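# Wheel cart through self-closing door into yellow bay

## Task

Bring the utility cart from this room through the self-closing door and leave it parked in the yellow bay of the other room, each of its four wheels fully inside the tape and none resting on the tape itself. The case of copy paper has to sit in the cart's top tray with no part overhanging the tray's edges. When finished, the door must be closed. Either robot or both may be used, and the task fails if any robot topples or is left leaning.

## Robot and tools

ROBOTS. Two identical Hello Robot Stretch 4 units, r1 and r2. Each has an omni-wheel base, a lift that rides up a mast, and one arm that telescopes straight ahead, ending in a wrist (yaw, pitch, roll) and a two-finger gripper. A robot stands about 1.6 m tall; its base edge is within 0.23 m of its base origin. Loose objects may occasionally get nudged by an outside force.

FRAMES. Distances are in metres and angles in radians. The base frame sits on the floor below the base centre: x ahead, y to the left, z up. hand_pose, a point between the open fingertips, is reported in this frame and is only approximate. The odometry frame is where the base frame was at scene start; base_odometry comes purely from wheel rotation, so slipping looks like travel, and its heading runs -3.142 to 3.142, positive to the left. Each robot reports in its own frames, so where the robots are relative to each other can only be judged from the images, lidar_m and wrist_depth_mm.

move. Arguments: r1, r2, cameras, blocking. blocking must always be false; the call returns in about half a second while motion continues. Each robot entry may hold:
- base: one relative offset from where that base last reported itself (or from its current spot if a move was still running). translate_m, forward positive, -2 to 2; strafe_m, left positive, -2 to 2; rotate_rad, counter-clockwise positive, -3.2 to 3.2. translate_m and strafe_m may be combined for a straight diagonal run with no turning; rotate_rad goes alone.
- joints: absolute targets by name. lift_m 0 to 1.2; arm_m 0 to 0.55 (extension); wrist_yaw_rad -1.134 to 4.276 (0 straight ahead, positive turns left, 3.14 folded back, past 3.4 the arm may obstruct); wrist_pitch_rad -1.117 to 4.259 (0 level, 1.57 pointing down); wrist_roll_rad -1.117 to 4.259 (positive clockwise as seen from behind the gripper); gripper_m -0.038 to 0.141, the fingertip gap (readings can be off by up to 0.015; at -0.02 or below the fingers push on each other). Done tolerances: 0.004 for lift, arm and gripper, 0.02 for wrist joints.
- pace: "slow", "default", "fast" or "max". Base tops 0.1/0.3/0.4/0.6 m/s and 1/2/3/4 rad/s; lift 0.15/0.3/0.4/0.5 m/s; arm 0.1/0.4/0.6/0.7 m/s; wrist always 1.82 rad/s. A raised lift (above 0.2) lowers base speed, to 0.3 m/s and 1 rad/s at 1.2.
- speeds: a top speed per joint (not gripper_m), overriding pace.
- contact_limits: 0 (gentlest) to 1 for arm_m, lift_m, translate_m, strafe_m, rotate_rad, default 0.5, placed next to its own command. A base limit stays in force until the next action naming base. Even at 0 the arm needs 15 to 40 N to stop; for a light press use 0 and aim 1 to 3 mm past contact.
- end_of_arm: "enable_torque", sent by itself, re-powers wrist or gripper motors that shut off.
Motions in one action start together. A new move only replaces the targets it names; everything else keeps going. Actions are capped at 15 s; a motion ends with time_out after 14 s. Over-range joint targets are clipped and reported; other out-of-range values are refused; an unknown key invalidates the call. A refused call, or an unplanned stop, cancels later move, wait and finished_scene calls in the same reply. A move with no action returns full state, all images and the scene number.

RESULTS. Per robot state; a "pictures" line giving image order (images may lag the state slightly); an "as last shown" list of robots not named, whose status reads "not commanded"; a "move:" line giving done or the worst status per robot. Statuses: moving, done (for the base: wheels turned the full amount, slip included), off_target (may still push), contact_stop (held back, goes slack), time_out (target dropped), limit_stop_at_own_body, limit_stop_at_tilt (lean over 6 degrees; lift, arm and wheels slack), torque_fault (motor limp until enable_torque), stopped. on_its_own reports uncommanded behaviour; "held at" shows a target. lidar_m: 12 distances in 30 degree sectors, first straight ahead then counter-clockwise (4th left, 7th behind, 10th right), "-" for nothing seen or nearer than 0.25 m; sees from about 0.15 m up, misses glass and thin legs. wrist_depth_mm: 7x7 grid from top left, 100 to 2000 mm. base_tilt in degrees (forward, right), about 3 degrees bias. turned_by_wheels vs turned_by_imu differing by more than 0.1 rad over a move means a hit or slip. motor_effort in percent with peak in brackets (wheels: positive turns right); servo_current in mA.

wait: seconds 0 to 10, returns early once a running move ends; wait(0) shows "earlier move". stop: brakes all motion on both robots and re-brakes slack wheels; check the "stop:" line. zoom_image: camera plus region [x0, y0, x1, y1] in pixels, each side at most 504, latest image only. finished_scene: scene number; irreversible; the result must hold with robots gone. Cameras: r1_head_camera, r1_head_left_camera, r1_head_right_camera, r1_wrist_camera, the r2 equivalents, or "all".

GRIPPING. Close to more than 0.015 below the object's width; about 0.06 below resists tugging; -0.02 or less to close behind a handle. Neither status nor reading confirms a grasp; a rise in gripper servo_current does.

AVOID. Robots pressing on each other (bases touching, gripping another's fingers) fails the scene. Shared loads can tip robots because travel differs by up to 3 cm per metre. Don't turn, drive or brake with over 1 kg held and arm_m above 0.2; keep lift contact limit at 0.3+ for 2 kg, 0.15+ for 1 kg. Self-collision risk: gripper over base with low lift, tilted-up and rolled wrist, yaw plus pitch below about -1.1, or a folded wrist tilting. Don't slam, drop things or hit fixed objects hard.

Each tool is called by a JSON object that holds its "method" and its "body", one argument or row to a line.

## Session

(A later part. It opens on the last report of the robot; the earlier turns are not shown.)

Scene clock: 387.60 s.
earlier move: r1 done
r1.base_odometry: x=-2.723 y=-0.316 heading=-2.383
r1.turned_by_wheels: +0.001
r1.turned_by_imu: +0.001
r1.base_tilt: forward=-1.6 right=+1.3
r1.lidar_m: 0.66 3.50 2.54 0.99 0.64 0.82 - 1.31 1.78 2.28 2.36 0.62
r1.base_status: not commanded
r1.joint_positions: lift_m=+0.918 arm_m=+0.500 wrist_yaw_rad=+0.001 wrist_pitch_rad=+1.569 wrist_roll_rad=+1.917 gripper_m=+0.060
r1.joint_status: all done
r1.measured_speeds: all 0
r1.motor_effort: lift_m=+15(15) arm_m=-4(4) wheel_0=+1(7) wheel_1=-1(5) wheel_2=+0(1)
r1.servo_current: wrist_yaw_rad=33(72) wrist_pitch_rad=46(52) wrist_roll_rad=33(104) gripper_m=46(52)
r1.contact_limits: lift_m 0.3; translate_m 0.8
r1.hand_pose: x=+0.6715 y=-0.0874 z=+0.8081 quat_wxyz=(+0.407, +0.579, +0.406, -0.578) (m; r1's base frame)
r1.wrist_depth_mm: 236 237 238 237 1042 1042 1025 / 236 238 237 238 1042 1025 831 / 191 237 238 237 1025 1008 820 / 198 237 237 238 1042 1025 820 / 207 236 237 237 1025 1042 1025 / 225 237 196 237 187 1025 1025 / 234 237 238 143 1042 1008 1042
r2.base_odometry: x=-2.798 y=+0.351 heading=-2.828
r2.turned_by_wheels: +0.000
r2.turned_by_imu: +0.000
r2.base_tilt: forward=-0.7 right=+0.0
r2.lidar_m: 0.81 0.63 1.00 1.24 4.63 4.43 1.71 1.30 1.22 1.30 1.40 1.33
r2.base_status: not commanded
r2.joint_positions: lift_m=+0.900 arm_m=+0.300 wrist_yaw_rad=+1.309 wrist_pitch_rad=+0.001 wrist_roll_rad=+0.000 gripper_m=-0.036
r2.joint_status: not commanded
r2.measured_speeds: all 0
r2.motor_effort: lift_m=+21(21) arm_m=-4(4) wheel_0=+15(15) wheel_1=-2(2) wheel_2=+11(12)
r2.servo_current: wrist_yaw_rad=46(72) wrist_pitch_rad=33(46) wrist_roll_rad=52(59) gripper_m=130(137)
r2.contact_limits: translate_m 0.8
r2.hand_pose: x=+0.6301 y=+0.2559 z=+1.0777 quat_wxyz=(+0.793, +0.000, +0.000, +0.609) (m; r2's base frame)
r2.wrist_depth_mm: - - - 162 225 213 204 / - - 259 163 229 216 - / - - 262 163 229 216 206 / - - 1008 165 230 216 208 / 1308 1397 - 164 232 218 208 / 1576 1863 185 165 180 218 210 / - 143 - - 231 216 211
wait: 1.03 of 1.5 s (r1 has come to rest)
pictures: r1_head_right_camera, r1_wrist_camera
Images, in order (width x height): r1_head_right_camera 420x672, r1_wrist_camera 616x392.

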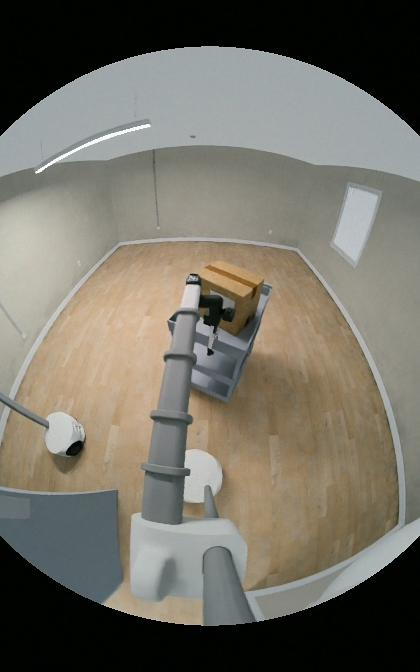

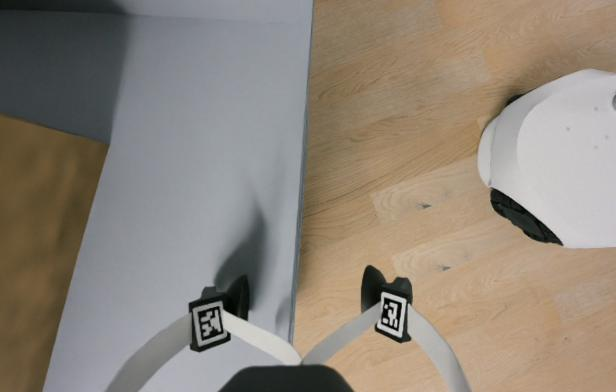

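{"method": "move", "body": {
  "blocking": false,
  "r1": {"joints":{"gripper_m":-0.038}}
}}

{"method": "wait", "body": {
  "seconds": 2
}}

{"method": "move", "body": {
  "blocking": false,
  "r1": {"base":{"translate_m":-0.25,"strafe_m":-0.06},"pace":"slow","contact_limits":{"translate_m":0.8}}
}}

{"method": "wait", "body": {
  "seconds": 5,
  "cameras": ["r1_wrist_camera","r1_head_left_camera"]
}}

Scene clock: 397.23 s.
move: r1 moving
r1.base_odometry: x=-2.723 y=-0.316 heading=-2.383
r1.turned_by_wheels: +0.000
r1.turned_by_imu: +0.000
r1.base_tilt: forward=-1.6 right=+1.3
r1.lidar_m: 0.64 3.54 2.55 0.98 0.64 0.85 - 1.30 1.80 2.28 2.36 0.64
r1.base_status: not commanded
r1.joint_positions: lift_m=+0.918 arm_m=+0.500 wrist_yaw_rad=+0.001 wrist_pitch_rad=+1.569 wrist_roll_rad=+1.917 gripper_m=+0.041
r1.joint_status: gripper_m moving
r1.measured_speeds: translate_m=+0.000 strafe_m=+0.000 rotate_rad=+0.000 lift_m=+0.000 arm_m=+0.000 wrist_yaw_rad=+0.000 wrist_pitch_rad=+0.000 wrist_roll_rad=+0.001
r1.motor_effort: lift_m=+15(15) arm_m=-3(4) wheel_0=+0(1) wheel_1=-1(1) wheel_2=+0(0)
r1.servo_current: wrist_yaw_rad=52(52) wrist_pitch_rad=39(46) wrist_roll_rad=46(59) gripper_m=85(85)
r1.contact_limits: lift_m 0.3; translate_m 0.8
r1.hand_pose: x=+0.6715 y=-0.0874 z=+0.8081 quat_wxyz=(+0.407, +0.579, +0.406, -0.578) (m; r1's base frame)
r1.wrist_depth_mm: 237 237 238 238 1025 1025 1025 / 238 237 236 237 1025 1008 831 / 186 238 237 237 1025 1025 809 / 198 238 237 238 991 1042 820 / 206 238 237 238 1008 1025 1042 / 219 238 203 239 192 1025 1042 / 229 239 238 144 1025 1025 1042
r2: as last shown
r2.lidar_m: 0.81 0.62 1.00 1.25 4.65 4.47 1.73 1.28 1.23 1.29 1.38 1.34
r2.motor_effort: lift_m=+21(21) arm_m=-4(4) wheel_0=+15(16) wheel_1=-2(2) wheel_2=+11(12)
r2.servo_current: wrist_yaw_rad=65(65) wrist_pitch_rad=46(46) wrist_roll_rad=52(52) gripper_m=130(137)
r2.contact_limits: translate_m 0.8
r2.wrist_depth_mm: - - - 162 225 213 204 / - - 258 163 229 216 - / - - 262 163 228 215 206 / - - 1025 165 229 216 208 / 1308 1366 - 164 231 218 208 / 1618 1756 185 166 180 220 210 / - 143 - - 232 216 211
pictures: none

Scene clock: 398.40 s.
earlier move: r1 done
r1.base_odometry: x=-2.723 y=-0.316 heading=-2.383
r1.turned_by_wheels: +0.000
r1.turned_by_imu: +0.000
r1.base_tilt: forward=-1.6 right=+1.3
r1.lidar_m: 0.65 3.55 2.54 0.99 0.66 0.81 - 1.32 1.77 2.29 2.37 0.62
r1.base_status: not commanded
r1.joint_positions: lift_m=+0.918 arm_m=+0.500 wrist_yaw_rad=+0.001 wrist_pitch_rad=+1.568 wrist_roll_rad=+1.919 gripper_m=-0.037
r1.joint_status: all done
r1.measured_speeds: all 0
r1.motor_effort: lift_m=+15(15) arm_m=-3(4) wheel_0=+1(2) wheel_1=-1(1) wheel_2=+0(0)
r1.servo_current: wrist_yaw_rad=39(65) wrist_pitch_rad=39(46) wrist_roll_rad=52(72) gripper_m=78(163)
r1.contact_limits: lift_m 0.3; translate_m 0.8
r1.hand_pose: x=+0.6717 y=-0.0874 z=+0.8081 quat_wxyz=(+0.407, +0.580, +0.406, -0.578) (m; r1's base frame)
r1.wrist_depth_mm: 233 235 232 224 1008 1025 1025 / 235 234 234 233 1025 1008 798 / 211 235 235 234 1042 976 820 / 200 234 235 234 1025 1025 809 / 202 234 234 234 1042 1025 1008 / 213 233 186 183 1008 1025 1025 / 229 154 234 164 176 1025 1008
r2.base_odometry: x=-2.798 y=+0.351 heading=-2.828
r2.turned_by_wheels: +0.000
r2.turned_by_imu: +0.000
r2.base_tilt: forward=-0.7 right=+0.0
r2.lidar_m: 0.81 0.62 0.99 1.23 4.62 4.47 1.73 1.28 1.23 1.31 1.40 1.33
r2.base_status: not commanded
r2.joint_positions: lift_m=+0.900 arm_m=+0.300 wrist_yaw_rad=+1.309 wrist_pitch_rad=+0.001 wrist_roll_rad=+0.000 gripper_m=-0.036
r2.joint_status: not commanded
r2.measured_speeds: all 0
r2.motor_effort: lift_m=+21(21) arm_m=-4(4) wheel_0=+15(16) wheel_1=-1(2) wheel_2=+12(12)
r2.servo_current: wrist_yaw_rad=52(78) wrist_pitch_rad=33(46) wrist_roll_rad=52(52) gripper_m=130(137)
r2.contact_limits: translate_m 0.8
r2.hand_pose: x=+0.6301 y=+0.2559 z=+1.0777 quat_wxyz=(+0.793, +0.000, +0.000, +0.609) (m; r2's base frame)
r2.wrist_depth_mm: - - - 163 225 213 204 / - - 259 163 228 215 - / - - 258 163 229 216 206 / - - 1008 165 230 216 208 / 1281 1366 - 164 231 217 209 / 1618 - 185 165 180 219 210 / - 143 - - 232 216 210
wait: 1.17 of 2 s (r1 has come to rest)
pictures: none

Scene clock: 398.90 s.
move: r1 moving
r1.base_odometry: x=-2.717 y=-0.305 heading=-2.383
r1.turned_by_wheels: +0.000
r1.turned_by_imu: +0.000
r1.base_tilt: forward=-1.5 right=+1.3
r1.lidar_m: 0.64 3.55 2.56 0.98 0.63 0.85 - 1.29 1.77 2.29 2.35 0.63
r1.base_status: translate_m moving; strafe_m moving
r1.joint_positions: lift_m=+0.918 arm_m=+0.500 wrist_yaw_rad=+0.001 wrist_pitch_rad=+1.563 wrist_roll_rad=+1.919 gripper_m=-0.037
r1.joint_status: not commanded
r1.measured_speeds: translate_m=-0.049 strafe_m=-0.012 rotate_rad=+0.001 lift_m=+0.000 arm_m=+0.000 wrist_yaw_rad=+0.000 wrist_pitch_rad=-0.020 wrist_roll_rad=+0.000
r1.motor_effort: lift_m=+15(15) arm_m=-4(4) wheel_0=-5(6) wheel_1=-4(8) wheel_2=+10(10)
r1.servo_current: wrist_yaw_rad=52(65) wrist_pitch_rad=52(52) wrist_roll_rad=59(59) gripper_m=78(85)
r1.contact_limits: lift_m 0.3; translate_m 0.8
r1.hand_pose: x=+0.6733 y=-0.0874 z=+0.8081 quat_wxyz=(+0.408, +0.581, +0.404, -0.577) (m; r1's base frame)
r1.wrist_depth_mm: 236 236 234 220 1025 1042 1008 / 235 235 235 234 1025 1025 809 / 235 235 234 1025 1025 1025 809 / 201 236 236 1042 1025 1025 788 / 209 236 236 1025 1025 1025 1008 / 224 236 202 185 1025 1025 1025 / 229 153 236 167 162 991 1042
r2: as last shown
r2.base_tilt: forward=-0.6 right=+0.0
r2.lidar_m: 0.83 0.62 1.00 1.26 4.63 4.46 1.74 1.28 1.20 1.29 1.40 1.34
r2.motor_effort: lift_m=+21(21) arm_m=-4(4) wheel_0=+15(16) wheel_1=-2(2) wheel_2=+11(12)
r2.servo_current: wrist_yaw_rad=59(72) wrist_pitch_rad=46(46) wrist_roll_rad=52(52) gripper_m=137(137)
r2.contact_limits: translate_m 0.8
r2.wrist_depth_mm: - - - 162 225 213 204 / - - 258 163 228 215 - / - - 260 163 229 216 206 / - - 1025 165 231 216 208 / 1281 1397 - 164 232 217 209 / 1618 - 185 165 180 218 210 / - 143 - - 231 216 211
pictures: none

Scene clock: 402.23 s.
earlier move: r1 done
r1.base_odometry: x=-2.583 y=-0.101 heading=-2.383
r1.turned_by_wheels: +0.000
r1.turned_by_imu: +0.001
r1.base_tilt: forward=-1.6 right=+1.2
r1.lidar_m: 0.62 3.61 1.10 0.64 0.65 0.84 4.10 1.06 1.44 2.22 2.32 0.60
r1.base_status: done
r1.joint_positions: lift_m=+0.918 arm_m=+0.500 wrist_yaw_rad=+0.001 wrist_pitch_rad=+1.564 wrist_roll_rad=+1.919 gripper_m=-0.037
r1.joint_status: not commanded
r1.measured_speeds: all 0
r1.motor_effort: lift_m=+15(15) arm_m=-4(4) wheel_0=-1(6) wheel_1=-2(9) wheel_2=+5(13)
r1.servo_current: wrist_yaw_rad=46(78) wrist_pitch_rad=46(72) wrist_roll_rad=52(65) gripper_m=72(85)
r1.contact_limits: lift_m 0.3; translate_m 0.8
r1.hand_pose: x=+0.6728 y=-0.0874 z=+0.8081 quat_wxyz=(+0.407, +0.581, +0.405, -0.577) (m; r1's base frame)
r1.wrist_depth_mm: 236 236 236 218 1042 1008 1008 / 236 235 235 235 1025 1008 798 / 180 236 236 236 1025 976 798 / 179 236 236 236 1025 1025 820 / 196 235 236 236 1042 1042 1008 / 213 236 187 194 186 1025 1008 / 231 154 236 166 1025 133 1025
r2.base_odometry: x=-2.798 y=+0.351 heading=-2.828
r2.turned_by_wheels: +0.000
r2.turned_by_imu: +0.000
r2.base_tilt: forward=-0.6 right=+0.0
r2.lidar_m: 0.79 0.62 1.13 1.23 4.58 4.47 1.73 1.28 1.24 1.29 1.39 1.33
r2.base_status: not commanded
r2.joint_positions: lift_m=+0.900 arm_m=+0.300 wrist_yaw_rad=+1.309 wrist_pitch_rad=+0.001 wrist_roll_rad=+0.000 gripper_m=-0.036
r2.joint_status: not commanded
r2.measured_speeds: all 0
r2.motor_effort: lift_m=+21(21) arm_m=-4(4) wheel_0=+15(16) wheel_1=-1(2) wheel_2=+12(12)
r2.servo_current: wrist_yaw_rad=59(72) wrist_pitch_rad=33(46) wrist_roll_rad=46(65) gripper_m=137(137)
r2.contact_limits: translate_m 0.8
r2.hand_pose: x=+0.6301 y=+0.2559 z=+1.0777 quat_wxyz=(+0.793, +0.000, +0.000, +0.609) (m; r2's base frame)
r2.wrist_depth_mm: - - - 162 225 213 204 / - - 258 163 229 215 - / - - 260 163 229 216 207 / - - 1042 165 230 216 207 / - 1308 260 164 231 218 209 / - 1618 185 165 180 218 210 / - 143 - - 232 215 210
wait: 3.33 of 5 s (r1 has come to rest)
pictures: r1_head_left_camera, r1_wrist_camera
Images, in order (width x height): r1_head_left_camera 420x672, r1_wrist_camera 616x392.

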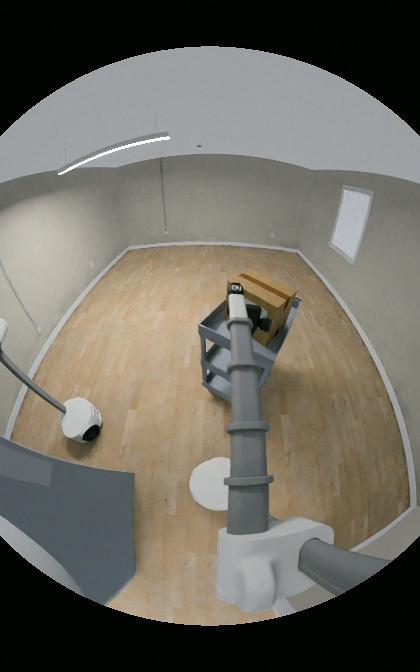

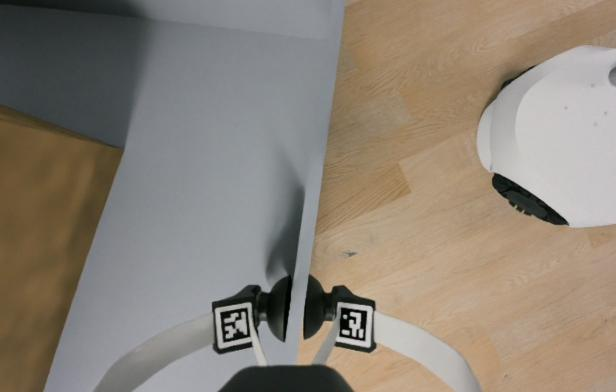

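{"method": "move", "body": {
  "blocking": false,
  "r1": {"joints":{"gripper_m":0.06}}
}}

{"method": "wait", "body": {
  "seconds": 1.5
}}

{"method": "move", "body": {
  "blocking": false,
  "r1": {"base":{"translate_m":0.016,"strafe_m":0.042},"joints":{"wrist_roll_rad":2.02},"pace":"slow"}
}}

{"method": "wait", "body": {
  "seconds": 2,
  "cameras": ["r1_wrist_camera"]
}}

{"method": "move", "body": {
  "blocking": false,
  "r1": {"joints":{"gripper_m":-0.038}}
}}

{"method": "wait", "body": {
  "seconds": 2
}}

{"method": "move", "body": {
  "blocking": false,
  "r1": {"base":{"translate_m":-0.2},"pace":"slow","contact_limits":{"translate_m":0.8}}
}}

{"method": "wait", "body": {
  "seconds": 4,
  "cameras": ["r1_wrist_camera","r1_head_left_camera"]
}}

Scene clock: 421.17 s.
move: r1 moving
r1.base_odometry: x=-2.583 y=-0.101 heading=-2.383
r1.turned_by_wheels: +0.000
r1.turned_by_imu: +0.000
r1.base_tilt: forward=-1.6 right=+1.3
r1.lidar_m: 0.62 3.62 1.10 0.63 0.67 0.86 4.13 1.06 1.43 2.23 2.30 0.61
r1.base_status: not commanded
r1.joint_positions: lift_m=+0.918 arm_m=+0.500 wrist_yaw_rad=+0.001 wrist_pitch_rad=+1.566 wrist_roll_rad=+1.919 gripper_m=-0.012
r1.joint_status: gripper_m moving
r1.measured_speeds: translate_m=+0.000 strafe_m=+0.000 rotate_rad=+0.000 lift_m=+0.000 arm_m=+0.000 wrist_yaw_rad=+0.000 wrist_pitch_rad=+0.008 wrist_roll_rad=+0.000
r1.motor_effort: lift_m=+15(15) arm_m=-4(4) wheel_0=-1(2) wheel_1=-1(2) wheel_2=+5(5)
r1.servo_current: wrist_yaw_rad=65(65) wrist_pitch_rad=46(52) wrist_roll_rad=33(65) gripper_m=46(85)
r1.contact_limits: lift_m 0.3; translate_m 0.8
r1.hand_pose: x=+0.6723 y=-0.0874 z=+0.8081 quat_wxyz=(+0.407, +0.580, +0.405, -0.578) (m; r1's base frame)
r1.wrist_depth_mm: 236 236 233 220 1008 1042 1008 / 236 236 235 236 1042 1008 809 / 180 236 236 236 1042 976 809 / 178 236 236 236 1008 1025 809 / 197 236 236 236 1025 1025 1025 / 213 237 191 199 1042 1025 1042 / 231 237 236 151 1008 1025 1025
r2: as last shown
r2.base_tilt: forward=-0.6 right=+0.1
r2.lidar_m: 0.83 0.62 1.12 1.22 4.63 4.46 1.75 1.28 1.23 1.29 1.38 1.33
r2.motor_effort: lift_m=+21(21) arm_m=-4(4) wheel_0=+15(15) wheel_1=-2(2) wheel_2=+11(12)
r2.servo_current: wrist_yaw_rad=46(65) wrist_pitch_rad=39(46) wrist_roll_rad=52(59) gripper_m=130(137)
r2.contact_limits: translate_m 0.8
r2.wrist_depth_mm: - - - 163 225 213 204 / - - 260 163 228 215 - / - - 260 163 229 216 206 / - - 1060 166 231 216 208 / - 1281 260 165 231 218 209 / - 1618 184 165 180 219 211 / - 143 - - 231 215 211
pictures: none

Scene clock: 422.33 s.
earlier move: r1 done
r1.base_odometry: x=-2.583 y=-0.101 heading=-2.383
r1.turned_by_wheels: +0.000
r1.turned_by_imu: +0.000
r1.base_tilt: forward=-1.6 right=+1.3
r1.lidar_m: 0.63 3.64 1.08 0.64 0.65 0.88 4.09 1.06 1.44 2.23 2.30 0.61
r1.base_status: not commanded
r1.joint_positions: lift_m=+0.918 arm_m=+0.500 wrist_yaw_rad=+0.001 wrist_pitch_rad=+1.571 wrist_roll_rad=+1.919 gripper_m=+0.060
r1.joint_status: all done
r1.measured_speeds: all 0
r1.motor_effort: lift_m=+15(15) arm_m=-4(4) wheel_0=-1(2) wheel_1=-1(2) wheel_2=+3(5)
r1.servo_current: wrist_yaw_rad=39(72) wrist_pitch_rad=39(52) wrist_roll_rad=33(72) gripper_m=46(91)
r1.contact_limits: lift_m 0.3; translate_m 0.8
r1.hand_pose: x=+0.6710 y=-0.0874 z=+0.8081 quat_wxyz=(+0.406, +0.579, +0.406, -0.579) (m; r1's base frame)
r1.wrist_depth_mm: 236 236 232 211 1042 1025 1042 / 236 236 237 237 1042 1008 831 / 182 236 237 236 1025 960 831 / 186 236 237 238 1025 1025 820 / 203 235 236 238 1025 1042 1042 / 225 236 193 236 190 1042 1042 / 235 236 236 154 1025 1025 1042
r2.base_odometry: x=-2.798 y=+0.351 heading=-2.828
r2.turned_by_wheels: +0.000
r2.turned_by_imu: +0.000
r2.base_tilt: forward=-0.7 right=+0.0
r2.lidar_m: 0.83 0.60 1.11 1.24 4.62 4.46 1.75 1.28 1.23 1.30 1.39 1.34
r2.base_status: not commanded
r2.joint_positions: lift_m=+0.900 arm_m=+0.300 wrist_yaw_rad=+1.309 wrist_pitch_rad=+0.001 wrist_roll_rad=+0.000 gripper_m=-0.036
r2.joint_status: not commanded
r2.measured_speeds: all 0
r2.motor_effort: lift_m=+21(21) arm_m=-4(4) wheel_0=+15(15) wheel_1=-1(2) wheel_2=+12(12)
r2.servo_current: wrist_yaw_rad=52(65) wrist_pitch_rad=39(46) wrist_roll_rad=52(59) gripper_m=130(137)
r2.contact_limits: translate_m 0.8
r2.hand_pose: x=+0.6301 y=+0.2559 z=+1.0777 quat_wxyz=(+0.793, +0.000, +0.000, +0.609) (m; r2's base frame)
r2.wrist_depth_mm: - - - 162 225 212 204 / - - 258 163 228 214 - / - - 259 163 229 215 206 / - - 1078 165 230 216 208 / - 1308 260 164 231 217 210 / - 1661 185 166 179 219 210 / - 143 - - 231 216 211
wait: 1.17 of 1.5 s (r1 has come to rest)
pictures: none

Scene clock: 422.83 s.
move: r1 moving
r1.base_odometry: x=-2.578 y=-0.112 heading=-2.383
r1.turned_by_wheels: +0.000
r1.turned_by_imu: +0.000
r1.base_tilt: forward=-1.6 right=+1.3
r1.lidar_m: 0.63 3.59 1.07 0.63 0.66 0.89 4.10 1.07 1.45 2.22 2.30 0.57
r1.base_status: translate_m moving; strafe_m moving
r1.joint_positions: lift_m=+0.918 arm_m=+0.500 wrist_yaw_rad=+0.001 wrist_pitch_rad=+1.572 wrist_roll_rad=+2.018 gripper_m=+0.060
r1.joint_status: wrist_roll_rad moving
r1.measured_speeds: translate_m=+0.017 strafe_m=+0.046 rotate_rad=+0.000 lift_m=+0.000 arm_m=+0.000 wrist_yaw_rad=+0.000 wrist_pitch_rad=+0.000 wrist_roll_rad=+0.002
r1.motor_effort: lift_m=+15(15) arm_m=-3(4) wheel_0=-6(7) wheel_1=+4(7) wheel_2=-5(6)
r1.servo_current: wrist_yaw_rad=39(52) wrist_pitch_rad=46(46) wrist_roll_rad=78(78) gripper_m=46(46)
r1.contact_limits: lift_m 0.3
r1.hand_pose: x=+0.6707 y=-0.0874 z=+0.8081 quat_wxyz=(+0.377, +0.598, +0.377, -0.599) (m; r1's base frame)
r1.wrist_depth_mm: 236 230 229 239 1025 1025 831 / 237 236 239 238 1025 891 842 / 236 237 238 239 1008 878 820 / 201 236 237 1008 1025 1025 878 / 208 236 237 1008 1025 1042 1025 / 219 236 191 237 187 1042 1025 / 233 236 236 153 1025 1042 1042
r2: as last shown
r2.lidar_m: 0.81 0.60 1.06 1.22 4.63 4.45 1.73 1.28 1.23 1.29 1.38 1.33
r2.servo_current: wrist_yaw_rad=65(65) wrist_pitch_rad=46(46) wrist_roll_rad=46(59) gripper_m=124(137)
r2.contact_limits: translate_m 0.8
r2.wrist_depth_mm: - - - 162 225 213 204 / - - 257 163 228 215 - / - - 260 163 228 216 206 / - - 1060 166 231 216 207 / - 1308 260 164 231 218 210 / - 1618 185 165 179 219 210 / - 143 - - 231 216 210
pictures: none

Scene clock: 423.93 s.
earlier move: r1 done
r1.base_odometry: x=-2.566 y=-0.142 heading=-2.384
r1.turned_by_wheels: -0.001
r1.turned_by_imu: -0.001
r1.base_tilt: forward=-1.6 right=+1.2
r1.lidar_m: 0.65 3.55 1.04 0.58 0.62 0.82 4.12 1.09 1.45 2.27 2.35 0.60
r1.base_status: done
r1.joint_positions: lift_m=+0.918 arm_m=+0.500 wrist_yaw_rad=+0.001 wrist_pitch_rad=+1.572 wrist_roll_rad=+2.019 gripper_m=+0.060
r1.joint_status: all done
r1.measured_speeds: all 0
r1.motor_effort: lift_m=+15(15) arm_m=+3(4) wheel_0=-8(10) wheel_1=+1(7) wheel_2=-7(7)
r1.servo_current: wrist_yaw_rad=72(72) wrist_pitch_rad=39(52) wrist_roll_rad=46(78) gripper_m=46(52)
r1.contact_limits: lift_m 0.3
r1.hand_pose: x=+0.6707 y=-0.0874 z=+0.8081 quat_wxyz=(+0.376, +0.598, +0.377, -0.599) (m; r1's base frame)
r1.wrist_depth_mm: 239 239 239 1025 1025 1060 820 / 239 239 240 1025 1042 904 820 / 202 238 239 1042 1025 891 842 / 211 238 238 1025 1025 1042 878 / 227 238 238 1025 1042 1042 1025 / 237 238 196 1060 188 1025 1042 / 237 236 238 143 1025 1025 1042
r2.base_odometry: x=-2.798 y=+0.351 heading=-2.828
r2.turned_by_wheels: +0.000
r2.turned_by_imu: +0.000
r2.base_tilt: forward=-0.7 right=+0.0
r2.lidar_m: 0.81 0.61 1.05 1.21 4.61 4.48 1.73 1.26 1.24 1.30 1.38 1.31
r2.base_status: not commanded
r2.joint_positions: lift_m=+0.900 arm_m=+0.300 wrist_yaw_rad=+1.309 wrist_pitch_rad=+0.001 wrist_roll_rad=+0.000 gripper_m=-0.036
r2.joint_status: not commanded
r2.measured_speeds: all 0
r2.motor_effort: lift_m=+21(21) arm_m=-4(4) wheel_0=+15(15) wheel_1=-1(2) wheel_2=+11(12)
r2.servo_current: wrist_yaw_rad=72(72) wrist_pitch_rad=39(46) wrist_roll_rad=39(65) gripper_m=124(137)
r2.contact_limits: translate_m 0.8
r2.hand_pose: x=+0.6301 y=+0.2559 z=+1.0777 quat_wxyz=(+0.793, +0.000, +0.000, +0.609) (m; r2's base frame)
r2.wrist_depth_mm: - - - 162 225 212 204 / - - 259 163 228 215 - / - - 260 163 229 216 206 / - 1281 1042 165 230 216 208 / - 1308 260 164 231 218 208 / - 1618 185 166 180 218 209 / - 143 - - 231 215 211
wait: 1.10 of 2 s (r1 has come to rest)
pictures: r1_wrist_camera
Images, in order (width x height): r1_wrist_camera 616x392.

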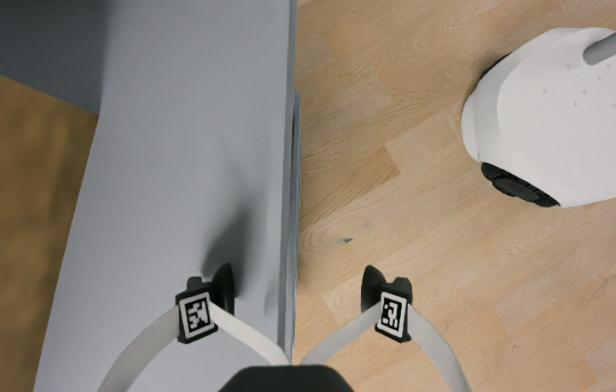

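Scene clock: 424.43 s.
move: r1 moving
r1.base_odometry: x=-2.566 y=-0.142 heading=-2.384
r1.turned_by_wheels: +0.000
r1.turned_by_imu: +0.000
r1.base_tilt: forward=-1.6 right=+1.3
r1.lidar_m: 0.62 3.54 1.06 0.59 0.63 0.80 4.08 1.09 1.45 2.26 2.37 0.60
r1.base_status: not commanded
r1.joint_positions: lift_m=+0.918 arm_m=+0.500 wrist_yaw_rad=+0.001 wrist_pitch_rad=+1.572 wrist_roll_rad=+2.019 gripper_m=+0.041
r1.joint_status: gripper_m moving
r1.measured_speeds: all 0
r1.motor_effort: lift_m=+15(15) arm_m=+3(4) wheel_0=-8(9) wheel_1=+0(1) wheel_2=-7(7)
r1.servo_current: wrist_yaw_rad=33(65) wrist_pitch_rad=39(46) wrist_roll_rad=52(59) gripper_m=124(124)
r1.contact_limits: lift_m 0.3
r1.hand_pose: x=+0.6707 y=-0.0874 z=+0.8081 quat_wxyz=(+0.376, +0.598, +0.377, -0.599) (m; r1's base frame)
r1.wrist_depth_mm: 238 239 239 1025 1025 1060 842 / 238 239 240 1008 1008 976 820 / 200 240 239 1042 1008 891 831 / 207 238 238 1025 1042 1042 891 / 224 238 238 1008 1025 1025 1042 / 237 239 198 1008 193 1025 1042 / 237 170 238 144 1042 1025 1025
r2: as last shown
r2.base_tilt: forward=-0.6 right=+0.0
r2.lidar_m: 0.81 0.62 1.05 1.22 4.59 4.46 1.76 1.28 1.23 1.29 1.39 1.35
r2.servo_current: wrist_yaw_rad=52(65) wrist_pitch_rad=39(46) wrist_roll_rad=46(59) gripper_m=130(130)
r2.contact_limits: translate_m 0.8
r2.wrist_depth_mm: - - - 162 226 213 204 / - - 258 163 228 215 - / - - 259 163 229 216 206 / - 1281 1042 165 231 216 208 / - 1255 262 164 232 217 209 / - 1661 186 165 180 218 210 / - 143 - - 231 216 211
pictures: none

Scene clock: 425.60 s.
earlier move: r1 done
r1.base_odometry: x=-2.566 y=-0.142 heading=-2.384
r1.turned_by_wheels: +0.000
r1.turned_by_imu: +0.000
r1.base_tilt: forward=-1.5 right=+1.3
r1.lidar_m: 0.61 3.54 1.04 0.59 0.63 0.83 4.11 1.10 1.44 2.28 2.36 0.61
r1.base_status: not commanded
r1.joint_positions: lift_m=+0.918 arm_m=+0.500 wrist_yaw_rad=+0.001 wrist_pitch_rad=+1.567 wrist_roll_rad=+2.019 gripper_m=-0.037
r1.joint_status: all done
r1.measured_speeds: all 0
r1.motor_effort: lift_m=+15(15) arm_m=-4(4) wheel_0=-6(9) wheel_1=+1(1) wheel_2=-4(7)
r1.servo_current: wrist_yaw_rad=46(65) wrist_pitch_rad=39(46) wrist_roll_rad=52(65) gripper_m=85(150)
r1.contact_limits: lift_m 0.3
r1.hand_pose: x=+0.6719 y=-0.0874 z=+0.8081 quat_wxyz=(+0.377, +0.600, +0.376, -0.598) (m; r1's base frame)
r1.wrist_depth_mm: 235 234 234 235 1025 1025 1008 / 179 235 235 234 1025 1008 820 / 189 234 234 234 1042 960 809 / 204 234 235 235 1025 1008 831 / 219 236 235 236 1008 1008 1008 / 235 235 186 183 1042 1025 1025 / 234 150 236 164 166 1025 1042
r2.base_odometry: x=-2.798 y=+0.351 heading=-2.828
r2.turned_by_wheels: +0.000
r2.turned_by_imu: +0.000
r2.base_tilt: forward=-0.6 right=+0.0
r2.lidar_m: 0.80 0.63 1.06 1.22 4.62 4.46 1.72 1.30 1.22 1.31 1.41 1.31
r2.base_status: not commanded
r2.joint_positions: lift_m=+0.900 arm_m=+0.300 wrist_yaw_rad=+1.309 wrist_pitch_rad=+0.001 wrist_roll_rad=+0.000 gripper_m=-0.036
r2.joint_status: not commanded
r2.measured_speeds: all 0
r2.motor_effort: lift_m=+21(21) arm_m=-4(4) wheel_0=+15(15) wheel_1=-2(2) wheel_2=+11(12)
r2.servo_current: wrist_yaw_rad=59(65) wrist_pitch_rad=39(46) wrist_roll_rad=59(65) gripper_m=130(137)
r2.contact_limits: translate_m 0.8
r2.hand_pose: x=+0.6301 y=+0.2559 z=+1.0777 quat_wxyz=(+0.793, +0.000, +0.000, +0.609) (m; r2's base frame)
r2.wrist_depth_mm: - - - 162 225 213 204 / - - 259 163 228 216 - / - - 260 163 229 216 206 / - 1308 1025 165 231 216 208 / - 1281 260 164 231 218 209 / - 1205 185 166 180 219 208 / - 143 - - 232 216 211
wait: 1.17 of 2 s (r1 has come to rest)
pictures: none

Scene clock: 426.10 s.
move: r1 moving
r1.base_odometry: x=-2.557 y=-0.134 heading=-2.384
r1.turned_by_wheels: -0.001
r1.turned_by_imu: -0.001
r1.base_tilt: forward=-1.5 right=+1.3
r1.lidar_m: 0.64 3.54 1.05 0.58 0.64 0.84 4.07 1.07 1.44 2.26 2.34 0.61
r1.base_status: translate_m moving
r1.joint_positions: lift_m=+0.918 arm_m=+0.500 wrist_yaw_rad=+0.001 wrist_pitch_rad=+1.562 wrist_roll_rad=+2.019 gripper_m=-0.037
r1.joint_status: not commanded
r1.measured_speeds: translate_m=-0.049 strafe_m=+0.000 rotate_rad=-0.001 lift_m=+0.000 arm_m=+0.000 wrist_yaw_rad=+0.000 wrist_pitch_rad=-0.019 wrist_roll_rad=+0.000
r1.motor_effort: lift_m=+15(15) arm_m=-4(4) wheel_0=-11(11) wheel_1=-6(7) wheel_2=+7(8)
r1.servo_current: wrist_yaw_rad=59(59) wrist_pitch_rad=52(52) wrist_roll_rad=52(59) gripper_m=85(85)
r1.contact_limits: lift_m 0.3; translate_m 0.8
r1.hand_pose: x=+0.6734 y=-0.0874 z=+0.8081 quat_wxyz=(+0.378, +0.601, +0.375, -0.596) (m; r1's base frame)
r1.wrist_depth_mm: 236 236 234 233 1025 1025 1008 / 186 236 235 235 1008 1008 809 / 196 235 235 235 1008 1008 798 / 207 235 235 1008 1008 1025 866 / 224 236 236 1025 1042 1042 1025 / 236 236 199 181 1025 1008 1008 / 236 148 236 164 161 1025 1025
r2: as last shown
r2.base_tilt: forward=-0.7 right=+0.1
r2.lidar_m: 0.79 0.65 1.05 1.23 4.62 4.45 1.73 1.26 1.20 1.29 1.39 1.34
r2.motor_effort: lift_m=+21(21) arm_m=-4(4) wheel_0=+15(16) wheel_1=-2(2) wheel_2=+11(12)
r2.servo_current: wrist_yaw_rad=65(65) wrist_pitch_rad=46(46) wrist_roll_rad=46(59) gripper_m=130(137)
r2.contact_limits: translate_m 0.8
r2.wrist_depth_mm: - - - 162 227 213 204 / - - 259 163 227 216 - / - - 259 163 229 216 206 / - 1308 1025 165 230 216 208 / - 1281 262 165 232 218 209 / - 1618 186 166 180 219 210 / - 143 - - 231 216 211
pictures: none

Scene clock: 428.90 s.
earlier move: r1 done
r1.base_odometry: x=-2.421 y=-0.005 heading=-2.385
r1.turned_by_wheels: -0.001
r1.turned_by_imu: -0.003
r1.base_tilt: forward=-1.6 right=+1.3
r1.lidar_m: 0.63 3.56 0.64 0.58 0.60 0.80 3.89 0.90 1.18 2.27 2.32 0.58
r1.base_status: done
r1.joint_positions: lift_m=+0.918 arm_m=+0.500 wrist_yaw_rad=+0.001 wrist_pitch_rad=+1.565 wrist_roll_rad=+2.020 gripper_m=-0.037
r1.joint_status: not commanded
r1.measured_speeds: all 0
r1.motor_effort: lift_m=+15(15) arm_m=-4(4) wheel_0=-12(17) wheel_1=-6(11) wheel_2=-3(9)
r1.servo_current: wrist_yaw_rad=52(65) wrist_pitch_rad=46(65) wrist_roll_rad=46(65) gripper_m=72(85)
r1.contact_limits: lift_m 0.3; translate_m 0.8
r1.hand_pose: x=+0.6726 y=-0.0874 z=+0.8081 quat_wxyz=(+0.377, +0.600, +0.375, -0.597) (m; r1's base frame)
r1.wrist_depth_mm: 162 236 237 237 1025 1025 809 / 170 236 236 236 1025 1025 809 / 187 236 236 236 1025 960 809 / 204 236 236 236 1008 1025 904 / 223 237 236 236 1025 1025 1025 / 236 236 183 186 1025 1042 1008 / 237 146 236 166 176 1042 1008
r2.base_odometry: x=-2.798 y=+0.351 heading=-2.828
r2.turned_by_wheels: +0.000
r2.turned_by_imu: +0.000
r2.base_tilt: forward=-0.7 right=+0.1
r2.lidar_m: 0.78 0.61 1.20 1.21 4.64 4.48 1.76 1.29 1.24 1.30 1.42 1.34
r2.base_status: not commanded
r2.joint_positions: lift_m=+0.900 arm_m=+0.300 wrist_yaw_rad=+1.309 wrist_pitch_rad=+0.001 wrist_roll_rad=+0.000 gripper_m=-0.036
r2.joint_status: not commanded
r2.measured_speeds: all 0
r2.motor_effort: lift_m=+21(21) arm_m=-4(4) wheel_0=+15(16) wheel_1=-2(2) wheel_2=+12(12)
r2.servo_current: wrist_yaw_rad=52(72) wrist_pitch_rad=46(46) wrist_roll_rad=52(59) gripper_m=130(137)
r2.contact_limits: translate_m 0.8
r2.hand_pose: x=+0.6301 y=+0.2559 z=+1.0777 quat_wxyz=(+0.793, +0.000, +0.000, +0.609) (m; r2's base frame)
r2.wrist_depth_mm: - - - 162 225 213 204 / - - 259 163 227 215 - / - - 260 163 229 216 206 / - - 1042 166 230 216 208 / - - 1138 165 231 217 208 / - - 183 165 180 219 209 / - - - - 231 216 210
wait: 2.80 of 4 s (r1 has come to rest)
pictures: r1_head_left_camera, r1_wrist_camera
Images, in order (width x height): r1_head_left_camera 420x672, r1_wrist_camera 616x392.

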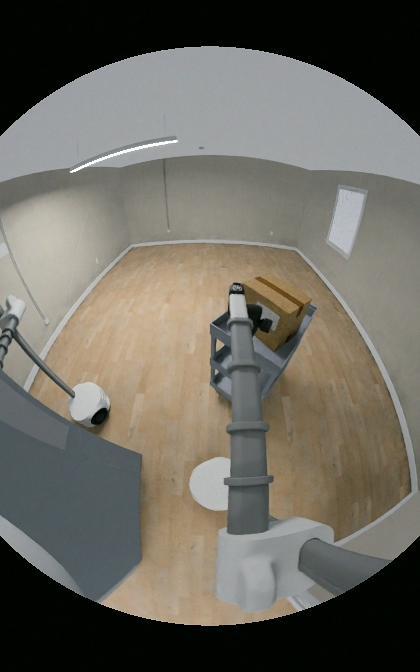

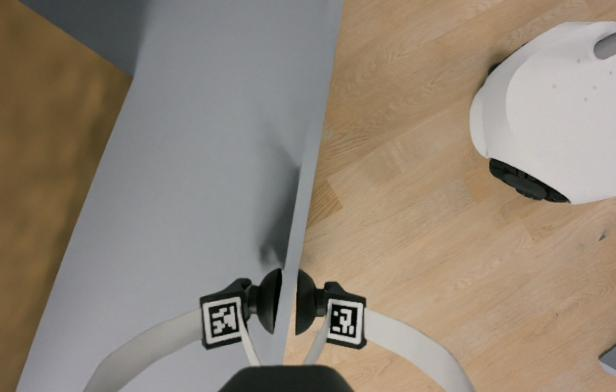

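{"method": "move", "body": {
  "blocking": false,
  "r1": {"joints":{"gripper_m":0.06}}
}}

{"method": "wait", "body": {
  "seconds": 1.5
}}

{"method": "move", "body": {
  "blocking": false,
  "r1": {"base":{"translate_m":-0.028,"strafe_m":-0.042},"joints":{"wrist_roll_rad":2.16},"pace":"slow"}
}}

{"method": "wait", "body": {
  "seconds": 2,
  "cameras": ["r1_wrist_camera"]
}}

{"method": "move", "body": {
  "blocking": false,
  "r1": {"joints":{"gripper_m":-0.038}}
}}

{"method": "wait", "body": {
  "seconds": 2
}}

{"method": "move", "body": {
  "blocking": false,
  "r1": {"base":{"translate_m":-0.35},"pace":"slow","contact_limits":{"translate_m":0.8}}
}}

{"method": "wait", "body": {
  "seconds": 6,
  "cameras": ["r1_wrist_camera","r1_head_left_camera"]
}}

Scene clock: 449.90 s.
move: r1 moving
r1.base_odometry: x=-2.421 y=-0.005 heading=-2.385
r1.turned_by_wheels: +0.000
r1.turned_by_imu: +0.000
r1.base_tilt: forward=-1.6 right=+1.3
r1.lidar_m: 0.60 3.53 0.66 0.58 0.60 0.79 3.88 0.91 1.17 2.26 2.35 0.59
r1.base_status: not commanded
r1.joint_positions: lift_m=+0.918 arm_m=+0.500 wrist_yaw_rad=+0.001 wrist_pitch_rad=+1.565 wrist_roll_rad=+2.020 gripper_m=-0.012
r1.joint_status: gripper_m moving
r1.measured_speeds: translate_m=+0.000 strafe_m=+0.000 rotate_rad=+0.001 lift_m=+0.000 arm_m=+0.000 wrist_yaw_rad=+0.000 wrist_pitch_rad=+0.000 wrist_roll_rad=+0.000
r1.motor_effort: lift_m=+15(15) arm_m=-4(4) wheel_0=-11(12) wheel_1=-5(6) wheel_2=-3(3)
r1.servo_current: wrist_yaw_rad=39(65) wrist_pitch_rad=46(59) wrist_roll_rad=52(65) gripper_m=59(78)
r1.contact_limits: lift_m 0.3; translate_m 0.8
r1.hand_pose: x=+0.6726 y=-0.0874 z=+0.8081 quat_wxyz=(+0.377, +0.600, +0.375, -0.597) (m; r1's base frame)
r1.wrist_depth_mm: 161 238 236 236 1025 1008 831 / 170 238 237 237 1008 1025 820 / 186 236 238 237 1008 960 798 / 204 238 237 237 1008 1008 891 / 223 237 238 236 1025 1025 1008 / 237 237 188 187 1008 1008 1025 / 237 155 237 167 163 1008 1025
r2: as last shown
r2.base_tilt: forward=-0.7 right=+0.0
r2.lidar_m: 0.82 0.63 1.20 1.22 4.64 4.47 1.74 1.28 1.23 1.29 1.38 1.34
r2.motor_effort: lift_m=+21(21) arm_m=-4(4) wheel_0=+15(16) wheel_1=-1(2) wheel_2=+11(12)
r2.servo_current: wrist_yaw_rad=59(65) wrist_pitch_rad=33(46) wrist_roll_rad=52(52) gripper_m=137(137)
r2.contact_limits: translate_m 0.8
r2.wrist_depth_mm: - - - 162 226 213 204 / - - 258 163 228 215 - / - - 260 163 229 216 207 / - - 1042 165 230 216 208 / - - 1098 165 232 218 208 / - - 182 165 179 219 209 / - - - - 231 216 211
pictures: none

Scene clock: 451.07 s.
earlier move: r1 done
r1.base_odometry: x=-2.421 y=-0.005 heading=-2.384
r1.turned_by_wheels: +0.001
r1.turned_by_imu: +0.001
r1.base_tilt: forward=-1.6 right=+1.3
r1.lidar_m: 0.64 3.55 0.66 0.57 0.60 0.80 3.89 0.91 1.19 2.28 2.34 0.57
r1.base_status: not commanded
r1.joint_positions: lift_m=+0.918 arm_m=+0.500 wrist_yaw_rad=+0.001 wrist_pitch_rad=+1.570 wrist_roll_rad=+2.020 gripper_m=+0.060
r1.joint_status: all done
r1.measured_speeds: all 0
r1.motor_effort: lift_m=+15(15) arm_m=-3(4) wheel_0=-3(12) wheel_1=-2(6) wheel_2=-1(3)
r1.servo_current: wrist_yaw_rad=46(65) wrist_pitch_rad=39(59) wrist_roll_rad=59(65) gripper_m=39(91)
r1.contact_limits: lift_m 0.3; translate_m 0.8
r1.hand_pose: x=+0.6713 y=-0.0874 z=+0.8081 quat_wxyz=(+0.377, +0.599, +0.376, -0.598) (m; r1's base frame)
r1.wrist_depth_mm: 167 237 238 238 1025 1008 1042 / 179 236 238 238 1042 991 809 / 196 237 236 238 1025 891 854 / 215 238 236 237 1042 1025 831 / 236 237 237 1025 1008 1042 1042 / 236 236 198 1025 190 1042 1042 / 236 236 237 143 1025 1025 1025
r2.base_odometry: x=-2.798 y=+0.351 heading=-2.828
r2.turned_by_wheels: +0.000
r2.turned_by_imu: +0.000
r2.base_tilt: forward=-0.7 right=+0.0
r2.lidar_m: 0.80 0.60 1.19 1.21 4.63 4.46 1.73 1.28 1.24 1.30 1.39 1.31
r2.base_status: not commanded
r2.joint_positions: lift_m=+0.900 arm_m=+0.300 wrist_yaw_rad=+1.309 wrist_pitch_rad=+0.001 wrist_roll_rad=+0.000 gripper_m=-0.036
r2.joint_status: not commanded
r2.measured_speeds: all 0
r2.motor_effort: lift_m=+21(21) arm_m=-4(4) wheel_0=+15(16) wheel_1=-2(2) wheel_2=+11(12)
r2.servo_current: wrist_yaw_rad=52(72) wrist_pitch_rad=46(46) wrist_roll_rad=46(59) gripper_m=130(143)
r2.contact_limits: translate_m 0.8
r2.hand_pose: x=+0.6301 y=+0.2559 z=+1.0777 quat_wxyz=(+0.793, +0.000, +0.000, +0.609) (m; r2's base frame)
r2.wrist_depth_mm: - - - 162 224 213 204 / - - 259 163 226 215 - / - - 259 163 229 216 207 / - - 1025 166 230 217 208 / - - 1118 164 230 218 209 / - - 182 165 180 219 210 / - - - - 232 216 211
wait: 1.17 of 1.5 s (r1 has come to rest)
pictures: none

Scene clock: 451.57 s.
move: r1 moving
r1.base_odometry: x=-2.423 y=+0.007 heading=-2.383
r1.turned_by_wheels: +0.001
r1.turned_by_imu: +0.001
r1.base_tilt: forward=-1.6 right=+1.2
r1.lidar_m: 0.62 3.55 0.67 0.60 0.62 0.81 3.85 0.89 1.15 2.25 2.34 0.59
r1.base_status: translate_m moving; strafe_m moving
r1.joint_positions: lift_m=+0.918 arm_m=+0.500 wrist_yaw_rad=+0.001 wrist_pitch_rad=+1.570 wrist_roll_rad=+2.157 gripper_m=+0.060
r1.joint_status: wrist_roll_rad moving
r1.measured_speeds: translate_m=-0.028 strafe_m=-0.041 rotate_rad=-0.002 lift_m=+0.000 arm_m=+0.000 wrist_yaw_rad=+0.000 wrist_pitch_rad=+0.000 wrist_roll_rad=+0.007
r1.motor_effort: lift_m=+15(15) arm_m=-3(4) wheel_0=+9(10) wheel_1=-3(6) wheel_2=+7(7)
r1.servo_current: wrist_yaw_rad=39(65) wrist_pitch_rad=39(46) wrist_roll_rad=26(65) gripper_m=46(46)
r1.contact_limits: lift_m 0.3
r1.hand_pose: x=+0.6713 y=-0.0874 z=+0.8081 quat_wxyz=(+0.335, +0.623, +0.334, -0.623) (m; r1's base frame)
r1.wrist_depth_mm: 236 236 237 236 1025 1008 809 / 182 237 237 238 1025 854 820 / 195 238 237 239 1042 946 809 / 207 237 237 238 1025 1042 1025 / 224 237 238 1025 1025 1008 1025 / 237 238 195 1042 188 1008 1025 / 237 237 237 147 1042 1008 1025
r2: as last shown
r2.base_tilt: forward=-0.6 right=+0.0
r2.lidar_m: 0.79 0.59 1.21 1.23 4.62 4.46 1.73 1.28 1.22 1.31 1.39 1.32
r2.motor_effort: lift_m=+21(21) arm_m=-4(4) wheel_0=+15(15) wheel_1=-1(2) wheel_2=+11(12)
r2.servo_current: wrist_yaw_rad=72(72) wrist_pitch_rad=39(46) wrist_roll_rad=39(52) gripper_m=137(137)
r2.contact_limits: translate_m 0.8
r2.wrist_depth_mm: - - - 162 225 213 205 / - - 259 163 227 215 - / - - 260 163 229 216 206 / - - 1042 165 231 216 208 / - - 1098 164 232 218 208 / - - 183 165 179 219 210 / - - - - 232 216 211
pictures: none

Scene clock: 452.77 s.
earlier move: r1 done
r1.base_odometry: x=-2.429 y=+0.045 heading=-2.383
r1.turned_by_wheels: +0.000
r1.turned_by_imu: +0.000
r1.base_tilt: forward=-1.6 right=+1.2
r1.lidar_m: 0.64 3.64 0.66 0.63 0.65 0.88 3.84 0.86 1.13 2.24 2.30 0.57
r1.base_status: done
r1.joint_positions: lift_m=+0.918 arm_m=+0.500 wrist_yaw_rad=+0.001 wrist_pitch_rad=+1.568 wrist_roll_rad=+2.157 gripper_m=+0.060
r1.joint_status: all done
r1.measured_speeds: all 0
r1.motor_effort: lift_m=+15(15) arm_m=-3(4) wheel_0=+6(11) wheel_1=+0(6) wheel_2=+7(8)
r1.servo_current: wrist_yaw_rad=46(65) wrist_pitch_rad=39(46) wrist_roll_rad=46(65) gripper_m=39(52)
r1.contact_limits: lift_m 0.3
r1.hand_pose: x=+0.6717 y=-0.0874 z=+0.8081 quat_wxyz=(+0.335, +0.624, +0.334, -0.622) (m; r1's base frame)
r1.wrist_depth_mm: 239 238 238 228 1025 1008 809 / 239 239 238 238 1042 866 798 / 189 239 238 239 1025 991 809 / 190 239 238 238 1008 1008 1060 / 200 240 239 238 1008 1025 1025 / 215 240 215 239 187 1025 1060 / 233 239 239 141 1025 1042 1025
r2.base_odometry: x=-2.798 y=+0.351 heading=-2.828
r2.turned_by_wheels: +0.000
r2.turned_by_imu: +0.000
r2.base_tilt: forward=-0.6 right=+0.1
r2.lidar_m: 0.79 0.62 1.18 1.20 4.63 4.47 1.73 1.28 1.22 1.29 1.39 1.34
r2.base_status: not commanded
r2.joint_positions: lift_m=+0.900 arm_m=+0.300 wrist_yaw_rad=+1.309 wrist_pitch_rad=+0.001 wrist_roll_rad=+0.000 gripper_m=-0.036
r2.joint_status: not commanded
r2.measured_speeds: all 0
r2.motor_effort: lift_m=+21(21) arm_m=-4(4) wheel_0=+15(15) wheel_1=-1(2) wheel_2=+11(12)
r2.servo_current: wrist_yaw_rad=52(72) wrist_pitch_rad=39(46) wrist_roll_rad=52(59) gripper_m=130(137)
r2.contact_limits: translate_m 0.8
r2.hand_pose: x=+0.6301 y=+0.2559 z=+1.0777 quat_wxyz=(+0.793, +0.000, +0.000, +0.609) (m; r2's base frame)
r2.wrist_depth_mm: - - - 162 225 213 204 / - - 258 163 228 216 - / - - 260 163 229 216 206 / - - 1078 165 231 216 207 / - - 1255 165 232 218 209 / - - 183 166 180 219 210 / - - - - 232 216 211
wait: 1.20 of 2 s (r1 has come to rest)
pictures: r1_wrist_camera
Images, in order (width x height): r1_wrist_camera 616x392.

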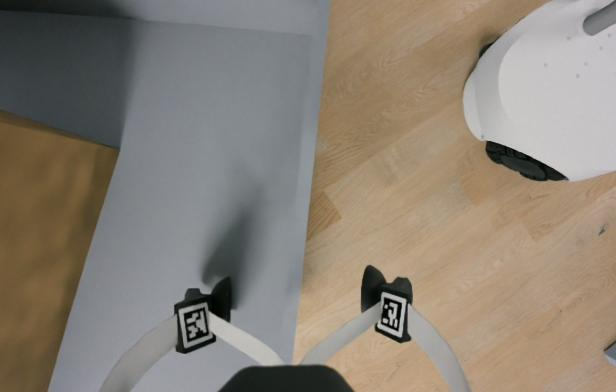

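Scene clock: 453.27 s.
move: r1 moving
r1.base_odometry: x=-2.429 y=+0.045 heading=-2.383
r1.turned_by_wheels: +0.000
r1.turned_by_imu: +0.000
r1.base_tilt: forward=-1.6 right=+1.3
r1.lidar_m: 0.60 3.59 0.68 0.63 0.64 0.85 3.84 0.86 1.13 2.21 2.30 0.60
r1.base_status: not commanded
r1.joint_positions: lift_m=+0.918 arm_m=+0.500 wrist_yaw_rad=+0.001 wrist_pitch_rad=+1.566 wrist_roll_rad=+2.157 gripper_m=+0.041
r1.joint_status: gripper_m moving
r1.measured_speeds: translate_m=+0.000 strafe_m=+0.000 rotate_rad=-0.001 lift_m=+0.000 arm_m=+0.000 wrist_yaw_rad=+0.000 wrist_pitch_rad=-0.012 wrist_roll_rad=+0.000
r1.motor_effort: lift_m=+15(15) arm_m=-4(4) wheel_0=+6(7) wheel_1=+0(1) wheel_2=+7(7)
r1.servo_current: wrist_yaw_rad=46(52) wrist_pitch_rad=52(52) wrist_roll_rad=39(65) gripper_m=98(104)
r1.contact_limits: lift_m 0.3
r1.hand_pose: x=+0.6724 y=-0.0874 z=+0.8081 quat_wxyz=(+0.335, +0.625, +0.334, -0.621) (m; r1's base frame)
r1.wrist_depth_mm: 238 238 238 219 1008 1025 809 / 239 239 238 237 1008 891 809 / 181 239 238 237 1025 1008 809 / 185 239 238 239 1042 1025 1008 / 198 239 238 239 1025 1008 1025 / 211 239 208 239 193 1042 1025 / 230 240 239 156 1042 1025 1025
r2: as last shown
r2.lidar_m: 0.79 0.63 1.18 1.23 4.62 4.46 1.76 1.28 1.23 1.28 1.40 1.33
r2.motor_effort: lift_m=+21(21) arm_m=-4(4) wheel_0=+15(15) wheel_1=-2(2) wheel_2=+11(12)
r2.servo_current: wrist_yaw_rad=59(72) wrist_pitch_rad=39(46) wrist_roll_rad=52(59) gripper_m=130(137)
r2.contact_limits: translate_m 0.8
r2.wrist_depth_mm: - - - 162 226 213 204 / - - 259 163 228 216 - / - - 260 163 229 215 206 / - - 1060 166 230 216 208 / - - 1255 164 232 218 208 / - - 183 166 179 219 210 / - - - - 231 216 210
pictures: none

Scene clock: 454.43 s.
earlier move: r1 done
r1.base_odometry: x=-2.429 y=+0.045 heading=-2.384
r1.turned_by_wheels: -0.001
r1.turned_by_imu: -0.001
r1.base_tilt: forward=-1.5 right=+1.3
r1.lidar_m: 0.63 3.57 0.67 0.63 0.65 0.87 3.85 0.86 1.14 2.22 2.31 0.60
r1.base_status: not commanded
r1.joint_positions: lift_m=+0.918 arm_m=+0.500 wrist_yaw_rad=+0.001 wrist_pitch_rad=+1.566 wrist_roll_rad=+2.159 gripper_m=-0.037
r1.joint_status: all done
r1.measured_speeds: all 0
r1.motor_effort: lift_m=+15(15) arm_m=-3(4) wheel_0=+1(7) wheel_1=+0(1) wheel_2=+4(7)
r1.servo_current: wrist_yaw_rad=46(65) wrist_pitch_rad=39(52) wrist_roll_rad=52(65) gripper_m=78(143)
r1.contact_limits: lift_m 0.3
r1.hand_pose: x=+0.6724 y=-0.0874 z=+0.8081 quat_wxyz=(+0.335, +0.625, +0.333, -0.622) (m; r1's base frame)
r1.wrist_depth_mm: 233 230 224 206 1008 1025 798 / 234 233 235 234 1025 831 798 / 233 233 234 233 1008 960 820 / 191 233 234 234 1008 1025 1025 / 198 233 235 234 1008 1008 1025 / 211 234 186 184 1025 1008 1025 / 227 154 233 164 176 1008 1025
r2.base_odometry: x=-2.798 y=+0.351 heading=-2.828
r2.turned_by_wheels: +0.000
r2.turned_by_imu: +0.000
r2.base_tilt: forward=-0.7 right=+0.0
r2.lidar_m: 0.82 0.62 1.16 1.23 4.62 4.47 1.74 1.27 1.22 1.31 1.39 1.35
r2.base_status: not commanded
r2.joint_positions: lift_m=+0.900 arm_m=+0.300 wrist_yaw_rad=+1.309 wrist_pitch_rad=+0.001 wrist_roll_rad=+0.000 gripper_m=-0.036
r2.joint_status: not commanded
r2.measured_speeds: all 0
r2.motor_effort: lift_m=+21(21) arm_m=-4(4) wheel_0=+15(15) wheel_1=-1(2) wheel_2=+12(12)
r2.servo_current: wrist_yaw_rad=59(72) wrist_pitch_rad=39(46) wrist_roll_rad=59(59) gripper_m=137(137)
r2.contact_limits: translate_m 0.8
r2.hand_pose: x=+0.6301 y=+0.2559 z=+1.0777 quat_wxyz=(+0.793, +0.000, +0.000, +0.609) (m; r2's base frame)
r2.wrist_depth_mm: - - - 162 226 212 204 / - - 257 163 228 216 - / - - 260 163 229 216 207 / - - 1060 166 230 216 208 / - - 1255 164 231 219 209 / - - 183 166 180 218 209 / - - - - 232 215 211
wait: 1.17 of 2 s (r1 has come to rest)
pictures: none

Scene clock: 454.93 s.
move: r1 moving
r1.base_odometry: x=-2.420 y=+0.053 heading=-2.384
r1.turned_by_wheels: +0.000
r1.turned_by_imu: +0.000
r1.base_tilt: forward=-1.6 right=+1.3
r1.lidar_m: 0.63 3.61 0.67 0.62 0.64 0.86 3.82 0.85 1.13 2.21 2.29 0.60
r1.base_status: translate_m moving
r1.joint_positions: lift_m=+0.918 arm_m=+0.500 wrist_yaw_rad=+0.001 wrist_pitch_rad=+1.563 wrist_roll_rad=+2.159 gripper_m=-0.037
r1.joint_status: not commanded
r1.measured_speeds: translate_m=-0.047 strafe_m=+0.001 rotate_rad=+0.002 lift_m=+0.000 arm_m=+0.000 wrist_yaw_rad=+0.000 wrist_pitch_rad=-0.018 wrist_roll_rad=+0.000
r1.motor_effort: lift_m=+15(15) arm_m=-4(4) wheel_0=-5(7) wheel_1=-5(6) wheel_2=+8(8)
r1.servo_current: wrist_yaw_rad=59(65) wrist_pitch_rad=59(59) wrist_roll_rad=52(59) gripper_m=72(85)
r1.contact_limits: lift_m 0.3; translate_m 0.8
r1.hand_pose: x=+0.6731 y=-0.0874 z=+0.8081 quat_wxyz=(+0.335, +0.626, +0.333, -0.621) (m; r1's base frame)
r1.wrist_depth_mm: 235 226 219 214 1025 1025 809 / 236 234 235 235 1025 878 798 / 235 235 235 234 1025 1025 809 / 201 235 235 235 1008 1025 1025 / 204 236 236 1025 1025 1025 1008 / 217 236 203 189 1025 1008 1025 / 230 153 236 166 156 1025 1025
r2: as last shown
r2.lidar_m: 0.83 0.62 1.17 1.23 4.61 4.46 1.76 1.29 1.24 1.29 1.38 1.33
r2.motor_effort: lift_m=+21(21) arm_m=-4(4) wheel_0=+15(15) wheel_1=-2(2) wheel_2=+12(12)
r2.servo_current: wrist_yaw_rad=46(72) wrist_pitch_rad=39(46) wrist_roll_rad=39(52) gripper_m=130(137)
r2.contact_limits: translate_m 0.8
r2.wrist_depth_mm: - - - 162 225 213 204 / - - 257 162 228 216 - / - - 262 163 229 216 206 / - - 1060 165 231 216 208 / - - 1255 164 232 219 209 / - - 182 165 180 219 210 / - - - - 232 216 211
pictures: none

Scene clock: 459.20 s.
earlier move: r1 done
r1.base_odometry: x=-2.175 y=+0.285 heading=-2.385
r1.turned_by_wheels: -0.001
r1.turned_by_imu: -0.002
r1.base_tilt: forward=-1.6 right=+1.2
r1.lidar_m: 0.62 3.61 0.64 0.60 0.63 3.54 3.47 0.58 0.60 1.71 2.34 0.58
r1.base_status: done
r1.joint_positions: lift_m=+0.918 arm_m=+0.500 wrist_yaw_rad=+0.001 wrist_pitch_rad=+1.564 wrist_roll_rad=+2.160 gripper_m=-0.037
r1.joint_status: not commanded
r1.measured_speeds: all 0
r1.motor_effort: lift_m=+15(15) arm_m=-4(4) wheel_0=-8(12) wheel_1=-5(10) wheel_2=+0(10)
r1.servo_current: wrist_yaw_rad=52(72) wrist_pitch_rad=46(65) wrist_roll_rad=46(72) gripper_m=78(85)
r1.contact_limits: lift_m 0.3; translate_m 0.8
r1.hand_pose: x=+0.6730 y=-0.0874 z=+0.8081 quat_wxyz=(+0.335, +0.626, +0.332, -0.621) (m; r1's base frame)
r1.wrist_depth_mm: 236 236 236 218 1042 878 809 / 236 236 236 236 1008 831 798 / 167 236 236 235 1025 1025 820 / 191 235 236 236 1025 1042 1008 / 212 235 235 235 1025 1008 1008 / 237 236 196 191 1025 1025 1025 / 236 148 236 180 177 1025 1025
r2.base_odometry: x=-2.798 y=+0.351 heading=-2.828
r2.turned_by_wheels: +0.000
r2.turned_by_imu: +0.001
r2.base_tilt: forward=-0.7 right=+0.0
r2.lidar_m: 0.81 0.62 1.21 3.68 4.64 4.46 1.75 1.28 1.23 1.28 1.40 1.33
r2.base_status: not commanded
r2.joint_positions: lift_m=+0.900 arm_m=+0.300 wrist_yaw_rad=+1.309 wrist_pitch_rad=+0.001 wrist_roll_rad=+0.000 gripper_m=-0.036
r2.joint_status: not commanded
r2.measured_speeds: all 0
r2.motor_effort: lift_m=+21(21) arm_m=-4(4) wheel_0=+15(15) wheel_1=-2(2) wheel_2=+12(12)
r2.servo_current: wrist_yaw_rad=65(72) wrist_pitch_rad=39(46) wrist_roll_rad=52(65) gripper_m=130(137)
r2.contact_limits: translate_m 0.8
r2.hand_pose: x=+0.6301 y=+0.2559 z=+1.0777 quat_wxyz=(+0.793, +0.000, +0.000, +0.609) (m; r2's base frame)
r2.wrist_depth_mm: - - - 162 226 213 204 / - - 259 163 228 215 - / - - 262 163 229 216 206 / - - - 166 230 216 207 / - - - 165 232 218 208 / - - 185 166 180 220 210 / - - - - 232 216 211
wait: 4.27 of 6 s (r1 has come to rest)
pictures: r1_head_left_camera, r1_wrist_camera
Images, in order (width x height): r1_head_left_camera 420x672, r1_wrist_camera 616x392.

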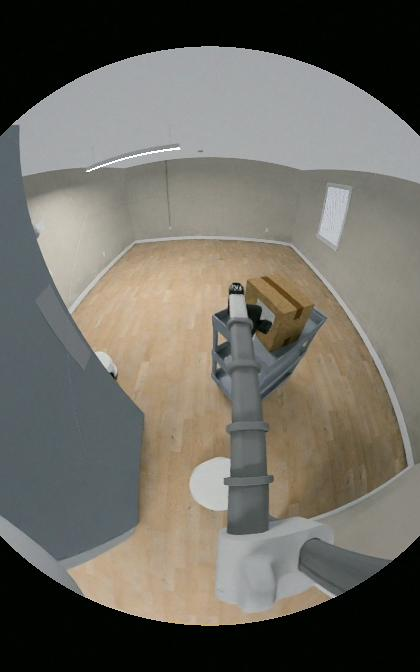

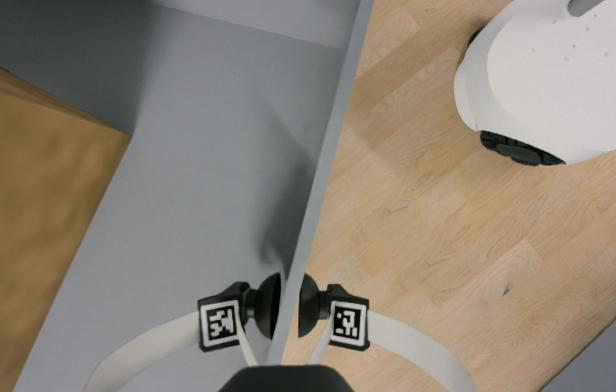

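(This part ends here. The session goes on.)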